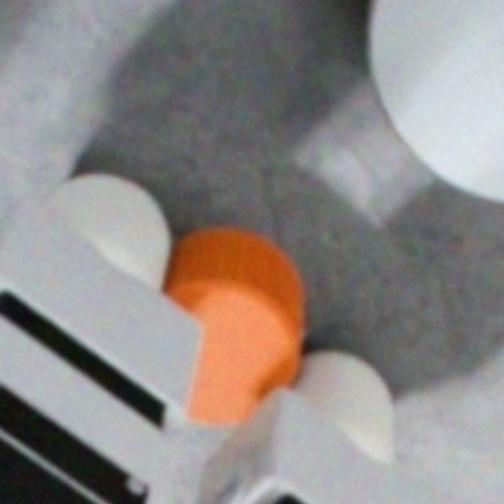

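Emit:
execute_actions:
  actions:
    - [[0,0,0,0,0,0,0,-0.754,-0.576,-0.696,0.12,-0.754,-0.576,-0.696,0,-1,-0.576,-0.696,-0.714,-0.678,-0.226,-0.168,0.4,-0.7,0.0,0,0.155,0,-0.006,0,0.16,-0.754,-0.576,-0.696,-0.16,-0.754,-0.576,-0.696,0,-1,-0.576,-0.696,-0.714,-0.678,-0.226,-0.168,0.4,-0.8]]
    - [[0,0,0,0,0,0,0,-0.754,-0.576,-0.696,0.12,-0.754,-0.576,-0.696,0,-1,-0.576,-0.696,-0.714,-0.678,-0.226,-0.168,0.4,-0.7,0.122,0.0065,0.0,0,0,0.0275,0.16,-0.754,-0.576,-0.696,-0.16,-0.754,-0.576,-0.696,0,-1,-0.576,-0.696,-0.714,-0.678,-0.226,-0.168,0.4,-0.8]]

Scene clock: 271.07 s.
left_arm: end_effector_position=(+0.3527, -0.0535, +0.3525) hand_goal=(+0.000, -0.754, -0.576, -0.696, +0.120, -0.754, -0.576, -0.696, +0.000, -1.000, -0.576, -0.696, -0.714, -0.678, -0.226, -0.168) hand_measured=(+0.000, -0.764, -0.576, -0.696, +0.120, -0.764, -0.576, -0.696, +0.000, -1.000, -0.576, -0.696, -0.722, -0.678, -0.224, -0.168) hand_current_ma=(+0, -15, +0, +0, +0, -15, +0, +0, +0, +0, +0, +0, -10, +1, +1, +0) hand_state=(goal, goal, goal, goal, goal, goal, goal, goal, goal, goal, goal, goal, goal, goal, goal, goal) hand_current_limit=0.40 hand_speed=-0.70 end_effector_quat_wxyz=(+0.569, +0.647, +0.446, +0.243) | right_arm: end_effector_position=(+0.4462, +0.1042, +0.1919) hand_goal=(+0.160, -0.754, -0.576, -0.696, -0.160, -0.754, -0.576, -0.696, +0.000, -1.000, -0.576, -0.696, -0.714, -0.678, -0.226, -0.168) hand_measured=(-0.016, -0.752, -0.576, -0.696, -0.032, -0.752, -0.574, -0.696, +0.000, -0.994, -0.574, -0.696, -0.714, -0.678, -0.220, -0.166) hand_current_ma=(-385, +1, +0, +0, +348, +2, +0, +0, +0, +5, +1, +0, +0, +0, +8, +1) hand_state=(blocked, goal, goal, goal, blocked, goal, goal, goal, goal, goal, goal, goal, goal, goal, goal, goal) hand_current_limit=0.40 hand_speed=-0.80 end_effector_quat_wxyz=(-0.009, +0.697, +0.717, -0.021)
Joint positions: left_arm=[0.079 0.502 0.412 -0.202 0.623 -0.028] | right_arm=[0.335 1.383 1.191 -1.424 0.002 0.306]
Joint torques (N m): left_arm=[-0.5 -0.79 11.38 1.77 0.28 0.21] | right_arm=[1.79 -12.16 13.71 0.08 -0.02 -0.11]
Heat: left arm: hottest elbow 60 °C; right arm: hottest elbow 41 °C.
Hand target: left_arm +0.3522, -0.0573, +0.3656; +0.572, +0.650, +0.435, +0.248 | right_arm +0.4577, +0.1120, +0.2106; -0.002, +0.691, +0.723, -0.003
Off the commanded pose: left_arm 0.014 m, 2 deg | right_arm 0.023 m, 2 deg.

Emit:
execute_actions:
  actions:
    - [[0,0,0,0,0,0,0,-0.754,-0.576,-0.696,0.12,-0.754,-0.576,-0.696,0,-1,-0.576,-0.696,-0.714,-0.678,-0.226,-0.168,0.4,-0.7,0.0,0.008,-0.04,-0.001,0,0,0.16,-0.754,-0.576,-0.696,-0.16,-0.754,-0.576,-0.696,0,-1,-0.576,-0.696,-0.714,-0.678,-0.226,-0.168,0.4,-0.8]]
  cameras: ["cam_right_wrist"]

Emit:
zoom_image:
  camera: "cam_right_wrist"
  region: [260, 60, 380, 180]

Scene clock: 274.27 s.
left_arm: end_effector_position=(+0.3527, -0.0535, +0.3525) hand_goal=(+0.000, -0.754, -0.576, -0.696, +0.120, -0.754, -0.576, -0.696, +0.000, -1.000, -0.576, -0.696, -0.714, -0.678, -0.226, -0.168) hand_measured=(+0.000, -0.764, -0.576, -0.696, +0.120, -0.764, -0.576, -0.696, +0.000, -1.000, -0.576, -0.696, -0.722, -0.678, -0.224, -0.168) hand_current_ma=(+0, -15, +0, +0, +0, -15, +0, +0, +0, +0, +0, +0, -10, +1, +1, +0) hand_state=(goal, goal, goal, goal, goal, goal, goal, goal, goal, goal, goal, goal, goal, goal, goal, goal) hand_current_limit=0.40 hand_speed=-0.70 end_effector_quat_wxyz=(+0.569, +0.647, +0.446, +0.243) | right_arm: end_effector_position=(+0.4563, +0.1126, +0.1951) hand_goal=(+0.160, -0.754, -0.576, -0.696, -0.160, -0.754, -0.576, -0.696, +0.000, -1.000, -0.576, -0.696, -0.714, -0.678, -0.226, -0.168) hand_measured=(-0.016, -0.752, -0.576, -0.696, -0.032, -0.752, -0.574, -0.696, +0.000, -0.996, -0.574, -0.696, -0.714, -0.678, -0.220, -0.166) hand_current_ma=(-385, +0, +0, +0, +348, +1, +0, +0, +0, +4, +1, +0, +0, +0, +8, +1) hand_state=(blocked, goal, goal, goal, blocked, goal, goal, goal, goal, goal, goal, goal, goal, goal, goal, goal) hand_current_limit=0.40 hand_speed=-0.80 end_effector_quat_wxyz=(+0.002, +0.693, +0.721, +0.001)
Joint positions: left_arm=[0.079 0.502 0.412 -0.202 0.623 -0.028] | right_arm=[0.344 1.383 1.191 -1.377 0.002 0.305]
Joint torques (N m): left_arm=[-0.5 -0.73 11.37 1.77 0.29 0.2] | right_arm=[2.02 -10.64 9.84 0.69 0.1 0.04]
Heat: left arm: hottest elbow 60 °C; right arm: hottest elbow 42 °C.
Hand target: left_arm +0.3522, -0.0573, +0.3656; +0.572, +0.650, +0.435, +0.248 | right_arm +0.4577, +0.1167, +0.1867; -0.001, +0.691, +0.723, -0.004
Off the commanded pose: left_arm 0.014 m, 2 deg | right_arm 0.010 m, 1 deg.
camera_calibration:
cam_right_wrist: T_world_to_cam=[[0.671228, -0.741146, -0.012463, -0.190409], [-0.536025, -0.496933, 0.682448, 0.129115], [-0.511987, -0.451398, -0.730828, 0.555749], [0, 0, 0, 1]] pos_world=[0.481553, 0.173905, 0.31567]
Images, in order (width x height): cam_right_wrist 672x504.

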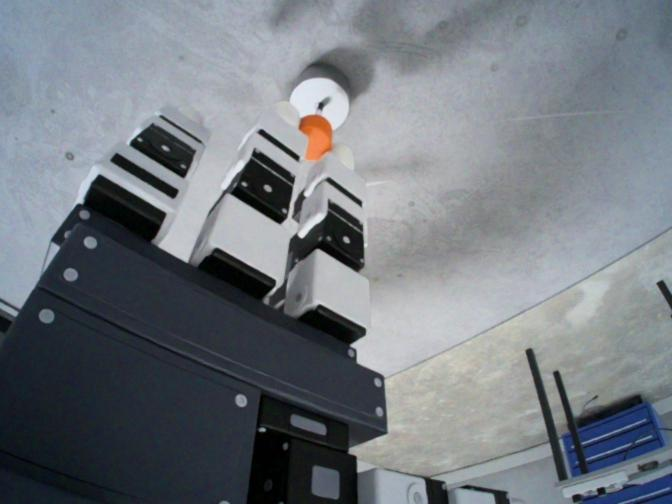

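Scaled by 4.200 from the camera's 672x504 image, which has a finer 960x720 frame.

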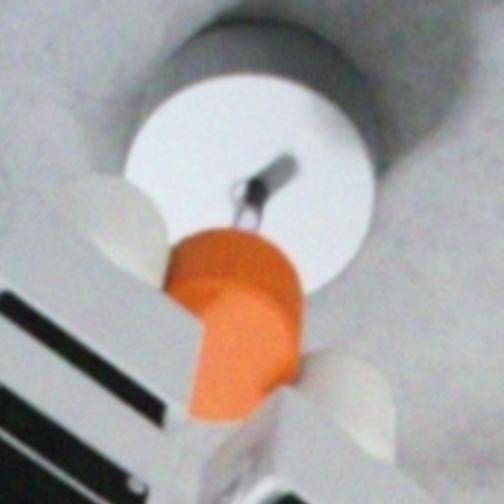

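Emit:
execute_actions:
  actions:
    - [[0,0,0,0,0,0,0,-0.754,-0.576,-0.696,0.12,-0.754,-0.576,-0.696,0,-1,-0.576,-0.696,-0.714,-0.678,-0.226,-0.168,0.4,-0.7,0.003,-0.001,-0.037,0,0.001,0,0.16,-0.754,-0.576,-0.696,-0.16,-0.754,-0.576,-0.696,0,-1,-0.576,-0.696,-0.714,-0.678,-0.226,-0.168,0.4,-0.8]]
  cameras: ["cam_right_wrist"]

Emit:
zoom_image:
  camera: "cam_right_wrist"
  region: [284, 76, 354, 146]

Scene clock: 282.57 s.
left_arm: end_effector_position=(+0.3527, -0.0535, +0.3525) hand_goal=(+0.000, -0.754, -0.576, -0.696, +0.120, -0.754, -0.576, -0.696, +0.000, -1.000, -0.576, -0.696, -0.714, -0.678, -0.226, -0.168) hand_measured=(+0.000, -0.764, -0.576, -0.696, +0.120, -0.764, -0.576, -0.696, +0.000, -1.000, -0.576, -0.696, -0.722, -0.678, -0.224, -0.168) hand_current_ma=(+0, -15, +0, +0, +0, -15, +0, +0, +0, +0, +0, +0, -10, +1, +1, +0) hand_state=(goal, goal, goal, goal, goal, goal, goal, goal, goal, goal, goal, goal, goal, goal, goal, goal) hand_current_limit=0.40 hand_speed=-0.70 end_effector_quat_wxyz=(+0.569, +0.647, +0.446, +0.243) | right_arm: end_effector_position=(+0.4606, +0.1141, +0.1783) hand_goal=(+0.160, -0.754, -0.576, -0.696, -0.160, -0.754, -0.576, -0.696, +0.000, -1.000, -0.576, -0.696, -0.714, -0.678, -0.226, -0.168) hand_measured=(-0.016, -0.754, -0.576, -0.696, -0.032, -0.752, -0.574, -0.696, +0.000, -0.996, -0.574, -0.696, -0.714, -0.678, -0.220, -0.166) hand_current_ma=(-385, +0, +0, +0, +348, +1, +0, +0, +0, +3, +1, +0, +0, +0, +8, +1) hand_state=(blocked, goal, goal, goal, blocked, goal, goal, goal, goal, goal, goal, goal, goal, goal, goal, goal) hand_current_limit=0.40 hand_speed=-0.80 end_effector_quat_wxyz=(+0.003, +0.693, +0.721, +0.004)
Joint positions: left_arm=[0.079 0.502 0.412 -0.202 0.623 -0.028] | right_arm=[0.344 1.399 1.16 -1.321 0.002 0.305]
Joint torques (N m): left_arm=[-0.44 -0.79 11.38 1.78 0.28 0.21] | right_arm=[1.73 -10.58 9.02 0.69 0.05 0]
Heat: left arm: hottest elbow 60 °C; right arm: hottest elbow 42 °C.
Hand target: left_arm +0.3522, -0.0573, +0.3656; +0.572, +0.650, +0.435, +0.248 | right_arm +0.4596, +0.1161, +0.1646; -0.002, +0.691, +0.723, -0.005
Off the commanded pose: left_arm 0.014 m, 2 deg | right_arm 0.014 m, 1 deg.
camera_calibration:
cam_right_wrist: T_world_to_cam=[[0.671358, -0.741075, -0.0092873, -0.192966], [-0.541346, -0.4989, 0.676789, 0.147359], [-0.506185, -0.44934, -0.736118, 0.544328], [0, 0, 0, 1]] pos_world=[0.484852, 0.175104, 0.299167]
Images, in order (width x height): cam_right_wrist 672x504.

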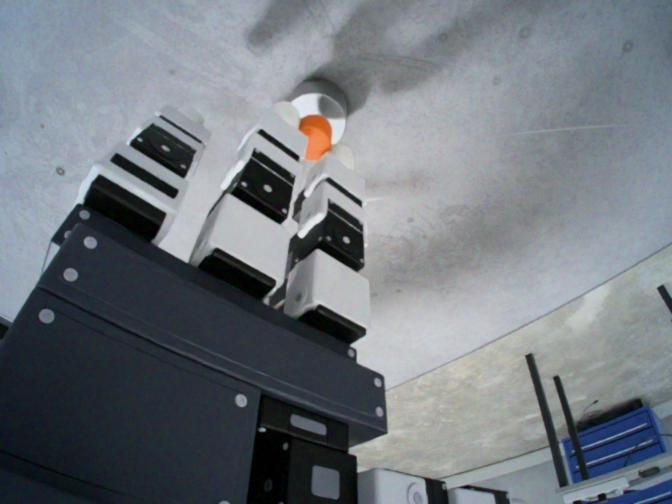

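Scaled by 7.200 from the camera's 672x504 image, which has a finer 960x720 frame.

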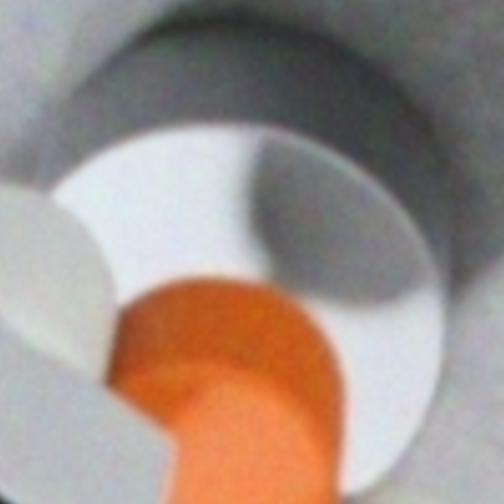

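Emit:
execute_actions:
  actions:
    - [[0,0,0,0,0,0,0,-0.754,-0.576,-0.696,0.12,-0.754,-0.576,-0.696,0,-1,-0.576,-0.696,-0.714,-0.678,-0.226,-0.168,0.4,-0.7,-0.008,-0.0135,0.075,0,0,0,0.16,-0.754,-0.576,-0.696,-0.16,-0.754,-0.576,-0.696,0,-1,-0.576,-0.696,-0.714,-0.678,-0.226,-0.168,0.4,-0.8]]
    - [[0,0,0,0,0,0,0,-0.754,-0.576,-0.696,0.12,-0.754,-0.576,-0.696,0,-1,-0.576,-0.696,-0.714,-0.678,-0.226,-0.168,0.4,-0.7,0,0,-0.082,0,0,0,0.16,-0.754,-0.576,-0.696,-0.16,-0.754,-0.576,-0.696,0,-1,-0.576,-0.696,-0.714,-0.678,-0.226,-0.168,0.4,-0.8]]
  cameras: ["cam_right_wrist"]

Emit:
zoom_image:
  camera: "cam_right_wrist"
  region: [284, 76, 354, 146]

Scene clock: 290.40 s.
left_arm: end_effector_position=(+0.3527, -0.0535, +0.3525) hand_goal=(+0.000, -0.754, -0.576, -0.696, +0.120, -0.754, -0.576, -0.696, +0.000, -1.000, -0.576, -0.696, -0.714, -0.678, -0.226, -0.168) hand_measured=(+0.000, -0.764, -0.576, -0.696, +0.120, -0.764, -0.576, -0.696, +0.000, -1.000, -0.576, -0.696, -0.722, -0.678, -0.224, -0.168) hand_current_ma=(+0, -15, +0, +0, +0, -15, +0, +0, +0, +0, +0, +0, -10, +1, +1, +0) hand_state=(goal, goal, goal, goal, goal, goal, goal, goal, goal, goal, goal, goal, goal, goal, goal, goal) hand_current_limit=0.40 hand_speed=-0.70 end_effector_quat_wxyz=(+0.569, +0.647, +0.446, +0.243) | right_arm: end_effector_position=(+0.4546, +0.1109, +0.1739) hand_goal=(+0.160, -0.754, -0.576, -0.696, -0.160, -0.754, -0.576, -0.696, +0.000, -1.000, -0.576, -0.696, -0.714, -0.678, -0.226, -0.168) hand_measured=(-0.016, -0.754, -0.576, -0.696, -0.032, -0.752, -0.576, -0.696, +0.000, -0.996, -0.574, -0.696, -0.714, -0.678, -0.220, -0.166) hand_current_ma=(-385, +0, +0, +0, +348, +1, +0, +0, +0, +4, +1, +0, +0, +0, +8, +1) hand_state=(blocked, goal, goal, goal, blocked, goal, goal, goal, goal, goal, goal, goal, goal, goal, goal, goal) hand_current_limit=0.40 hand_speed=-0.80 end_effector_quat_wxyz=(+0.003, +0.692, +0.722, +0.004)
Joint positions: left_arm=[0.079 0.502 0.412 -0.202 0.623 -0.028] | right_arm=[0.341 1.384 1.134 -1.309 0.002 0.299]
Joint torques (N m): left_arm=[-0.44 -0.73 11.41 1.76 0.28 0.2] | right_arm=[0.62 -10.34 8.92 0.69 0.06 -0.1]
Heat: left arm: hottest elbow 61 °C; right arm: hottest elbow 41 °C.
Hand target: left_arm +0.3522, -0.0573, +0.3656; +0.572, +0.650, +0.435, +0.248 | right_arm +0.4548, +0.1080, +0.1604; -0.002, +0.691, +0.723, -0.005
Off the commanded pose: left_arm 0.014 m, 2 deg | right_arm 0.014 m, 1 deg.
camera_calibration:
cam_right_wrist: T_world_to_cam=[[0.673579, -0.739058, -0.00919388, -0.192649], [-0.539878, -0.500465, 0.676806, 0.145053], [-0.5048, -0.450919, -0.736104, 0.536217], [0, 0, 0, 1]] pos_world=[0.478758, 0.172005, 0.294767]
Images, in order (width x height): cam_right_wrist 672x504.

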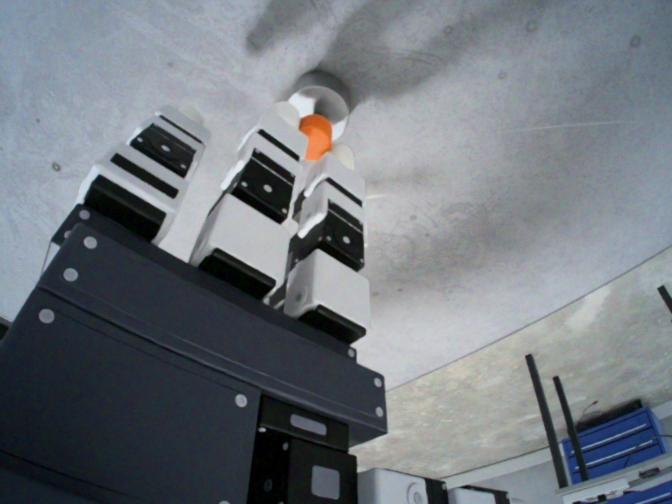

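Scaled by 7.200 from the camera's 672x504 image, which has a finer 960x720 frame.

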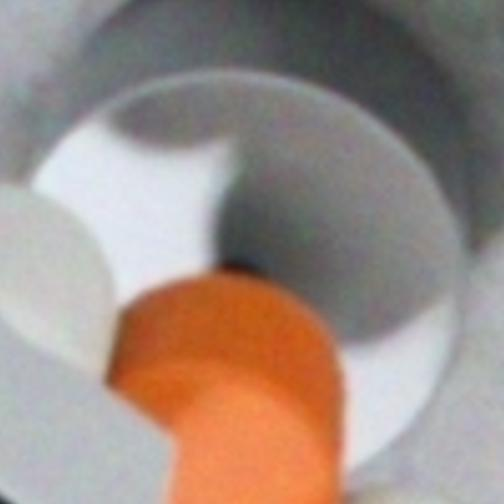

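Emit:
execute_actions:
  actions:
    - [[0,0,0,0,0,0,0,-0.754,-0.576,-0.696,0.12,-0.754,-0.576,-0.696,0,-1,-0.576,-0.696,-0.714,-0.678,-0.226,-0.168,0.4,-0.7,0.005,0.012,-0.001,0,0,0,0.16,-0.754,-0.576,-0.696,-0.16,-0.754,-0.576,-0.696,0,-1,-0.576,-0.696,-0.714,-0.678,-0.226,-0.168,0.4,-0.8]]
  cameras: ["cam_right_wrist"]

Emit:
zoom_image:
  camera: "cam_right_wrist"
  region: [284, 76, 354, 146]

Scene clock: 296.10 s.
left_arm: end_effector_position=(+0.3527, -0.0535, +0.3525) hand_goal=(+0.000, -0.754, -0.576, -0.696, +0.120, -0.754, -0.576, -0.696, +0.000, -1.000, -0.576, -0.696, -0.714, -0.678, -0.226, -0.168) hand_measured=(+0.000, -0.764, -0.576, -0.696, +0.120, -0.764, -0.576, -0.696, +0.000, -1.000, -0.576, -0.696, -0.722, -0.678, -0.224, -0.168) hand_current_ma=(+0, -15, +0, +0, +0, -15, +0, +0, +0, +0, +0, +0, -10, +1, +1, +0) hand_state=(goal, goal, goal, goal, goal, goal, goal, goal, goal, goal, goal, goal, goal, goal, goal, goal) hand_current_limit=0.40 hand_speed=-0.70 end_effector_quat_wxyz=(+0.569, +0.647, +0.446, +0.243) | right_arm: end_effector_position=(+0.4554, +0.1112, +0.1700) hand_goal=(+0.160, -0.754, -0.576, -0.696, -0.160, -0.754, -0.576, -0.696, +0.000, -1.000, -0.576, -0.696, -0.714, -0.678, -0.226, -0.168) hand_measured=(-0.016, -0.754, -0.576, -0.696, -0.032, -0.752, -0.576, -0.696, +0.000, -0.996, -0.574, -0.696, -0.714, -0.678, -0.220, -0.166) hand_current_ma=(-385, +0, +0, +0, +348, +1, +0, +0, +0, +4, +1, +0, +0, +0, +8, +1) hand_state=(blocked, goal, goal, goal, blocked, goal, goal, goal, goal, goal, goal, goal, goal, goal, goal, goal) hand_current_limit=0.40 hand_speed=-0.80 end_effector_quat_wxyz=(+0.002, +0.692, +0.722, +0.001)
Joint positions: left_arm=[0.079 0.502 0.412 -0.202 0.623 -0.028] | right_arm=[0.341 1.393 1.134 -1.308 0.002 0.299]
Joint torques (N m): left_arm=[-0.44 -0.79 11.41 1.8 0.28 0.21] | right_arm=[1.9 -10.05 9.96 0.69 0.06 0.06]
Heat: left arm: hottest elbow 61 °C; right arm: hottest elbow 41 °C.
Hand target: left_arm +0.3522, -0.0573, +0.3656; +0.572, +0.650, +0.435, +0.248 | right_arm +0.4578, +0.1152, +0.1598; -0.002, +0.691, +0.723, -0.005
Off the commanded pose: left_arm 0.014 m, 2 deg | right_arm 0.011 m, 1 deg.
camera_calibration:
cam_right_wrist: T_world_to_cam=[[0.673495, -0.739092, -0.0120904, -0.192435], [-0.535211, -0.49886, 0.68168, 0.145124], [-0.509856, -0.452637, -0.731551, 0.535608], [0, 0, 0, 1]] pos_world=[0.480359, 0.172606, 0.290569]
Images, in order (width x height): cam_right_wrist 672x504.

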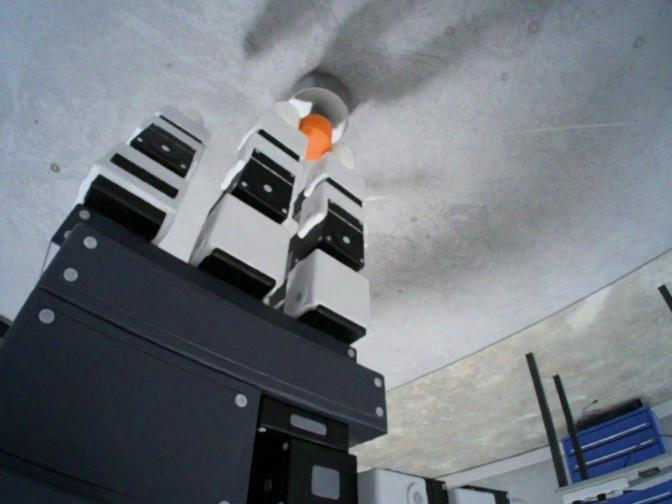

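Scaled by 7.200 from the camera's 672x504 image, which has a finer 960x720 frame.

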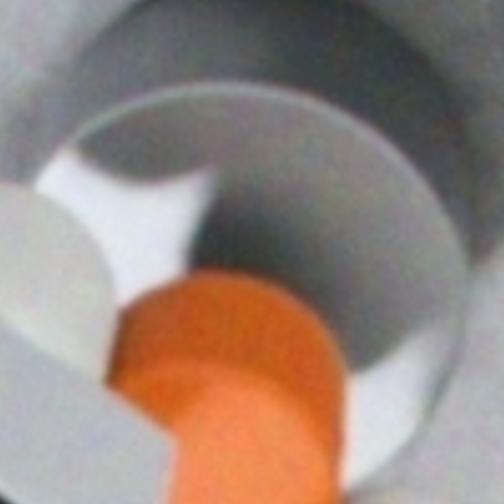

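Emit:
execute_actions:
  actions:
    - [[0,0,0,0,0,0,0,-0.754,-0.576,-0.696,0.12,-0.754,-0.576,-0.696,0,-1,-0.576,-0.696,-0.714,-0.678,-0.226,-0.168,0.4,-0.7,0.005,0.001,0.001,0,0,0,0.16,-0.754,-0.576,-0.696,-0.16,-0.754,-0.576,-0.696,0,-1,-0.576,-0.696,-0.714,-0.678,-0.226,-0.168,0.4,-0.8]]

Scene clock: 298.63 s.
left_arm: end_effector_position=(+0.3527, -0.0535, +0.3525) hand_goal=(+0.000, -0.754, -0.576, -0.696, +0.120, -0.754, -0.576, -0.696, +0.000, -1.000, -0.576, -0.696, -0.714, -0.678, -0.226, -0.168) hand_measured=(+0.000, -0.764, -0.576, -0.696, +0.120, -0.764, -0.576, -0.696, +0.000, -1.000, -0.576, -0.696, -0.722, -0.678, -0.224, -0.168) hand_current_ma=(+0, -15, +0, +0, +0, -15, +0, +0, +0, +0, +0, +0, -10, +1, +1, +0) hand_state=(goal, goal, goal, goal, goal, goal, goal, goal, goal, goal, goal, goal, goal, goal, goal, goal) hand_current_limit=0.40 hand_speed=-0.70 end_effector_quat_wxyz=(+0.569, +0.647, +0.446, +0.243) | right_arm: end_effector_position=(+0.4556, +0.1113, +0.1679) hand_goal=(+0.160, -0.754, -0.576, -0.696, -0.160, -0.754, -0.576, -0.696, +0.000, -1.000, -0.576, -0.696, -0.714, -0.678, -0.226, -0.168) hand_measured=(-0.016, -0.754, -0.576, -0.696, -0.032, -0.752, -0.576, -0.696, +0.000, -0.996, -0.574, -0.696, -0.714, -0.678, -0.220, -0.166) hand_current_ma=(-385, +0, +0, +0, +348, +0, +0, +0, +0, +4, +1, +0, +0, +0, +8, +1) hand_state=(blocked, goal, goal, goal, blocked, goal, goal, goal, goal, goal, goal, goal, goal, goal, goal, goal) hand_current_limit=0.40 hand_speed=-0.80 end_effector_quat_wxyz=(+0.001, +0.692, +0.722, -0.001)
Joint positions: left_arm=[0.079 0.502 0.412 -0.202 0.623 -0.028] | right_arm=[0.341 1.398 1.134 -1.308 0.002 0.299]
Joint torques (N m): left_arm=[-0.56 -0.73 11.37 1.77 0.28 0.2] | right_arm=[1.85 -9.88 10.74 0.62 0.05 0.05]
Heat: left arm: hottest elbow 61 °C; right arm: hottest elbow 41 °C.
Hand target: left_arm +0.3522, -0.0573, +0.3656; +0.572, +0.650, +0.435, +0.248 | right_arm +0.4608, +0.1158, +0.1603; -0.002, +0.691, +0.723, -0.005
Off the commanded pose: left_arm 0.014 m, 2 deg | right_arm 0.010 m, 1 deg.

Emit:
execute_actions:
  actions:
    - [[0,0,0,0,0,0,0,-0.754,-0.576,-0.696,0.12,-0.754,-0.576,-0.696,0,-1,-0.576,-0.696,-0.714,-0.678,-0.226,-0.168,0.4,-0.7,0.002,0,0.006,0,-0.005,0,0.16,-0.754,-0.576,-0.696,-0.16,-0.754,-0.576,-0.696,0,-1,-0.576,-0.696,-0.714,-0.678,-0.226,-0.168,0.4,-0.8]]
  cameras: ["cam_right_wrist"]

Emit:
zoom_image:
  camera: "cam_right_wrist"
  region: [284, 76, 354, 146]

Scene clock: 304.00 s.
left_arm: end_effector_position=(+0.3527, -0.0535, +0.3525) hand_goal=(+0.000, -0.754, -0.576, -0.696, +0.120, -0.754, -0.576, -0.696, +0.000, -1.000, -0.576, -0.696, -0.714, -0.678, -0.226, -0.168) hand_measured=(+0.000, -0.764, -0.576, -0.696, +0.120, -0.764, -0.576, -0.696, +0.000, -1.000, -0.576, -0.696, -0.722, -0.678, -0.224, -0.168) hand_current_ma=(+0, -15, +0, +0, +0, -15, +0, +0, +0, +0, +0, +0, -10, +1, +1, +0) hand_state=(goal, goal, goal, goal, goal, goal, goal, goal, goal, goal, goal, goal, goal, goal, goal, goal) hand_current_limit=0.40 hand_speed=-0.70 end_effector_quat_wxyz=(+0.569, +0.647, +0.446, +0.243) | right_arm: end_effector_position=(+0.4568, +0.1114, +0.1684) hand_goal=(+0.160, -0.754, -0.576, -0.696, -0.160, -0.754, -0.576, -0.696, +0.000, -1.000, -0.576, -0.696, -0.714, -0.678, -0.226, -0.168) hand_measured=(-0.016, -0.754, -0.576, -0.696, -0.032, -0.752, -0.576, -0.696, +0.000, -0.996, -0.574, -0.696, -0.714, -0.678, -0.220, -0.166) hand_current_ma=(-385, +0, +0, +0, +348, +0, +0, +0, +0, +4, +1, +0, +0, +0, +8, +1) hand_state=(blocked, goal, goal, goal, blocked, goal, goal, goal, goal, goal, goal, goal, goal, goal, goal, goal) hand_current_limit=0.40 hand_speed=-0.80 end_effector_quat_wxyz=(+0.003, +0.692, +0.722, +0.001)
Joint positions: left_arm=[0.079 0.502 0.412 -0.202 0.623 -0.028] | right_arm=[0.341 1.398 1.134 -1.303 0.004 0.299]
Joint torques (N m): left_arm=[-0.38 -0.73 11.38 1.76 0.28 0.2] | right_arm=[1.96 -10.52 10.58 0.76 0.21 0.07]
Heat: left arm: hottest elbow 61 °C; right arm: hottest elbow 41 °C.
Hand target: left_arm +0.3522, -0.0573, +0.3656; +0.572, +0.650, +0.435, +0.248 | right_arm +0.4620, +0.1158, +0.1639; +0.004, +0.691, +0.723, +0.000
Off the commanded pose: left_arm 0.014 m, 2 deg | right_arm 0.008 m, 0 deg.
camera_calibration:
cam_right_wrist: T_world_to_cam=[[0.673508, -0.73911, -0.0101206, -0.193681], [-0.535928, -0.497698, 0.681965, 0.147188], [-0.509085, -0.453886, -0.731314, 0.534942], [0, 0, 0, 1]] pos_world=[0.481659, 0.172906, 0.288873]
Images, in order (width x height): cam_right_wrist 672x504.

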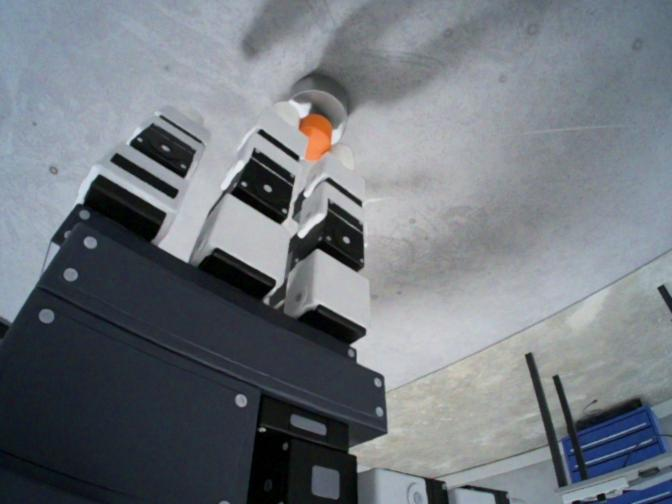

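Scaled by 7.200 from the camera's 672x504 image, which has a finer 960x720 frame.

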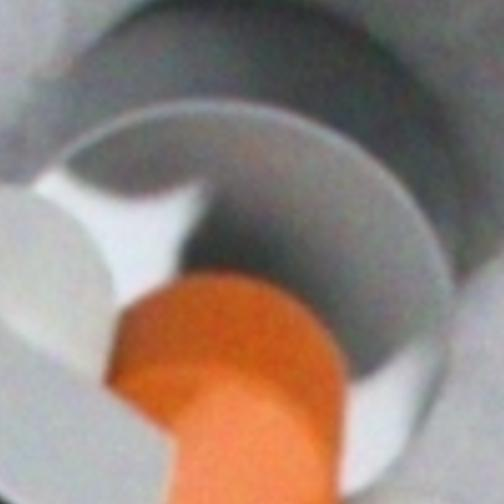

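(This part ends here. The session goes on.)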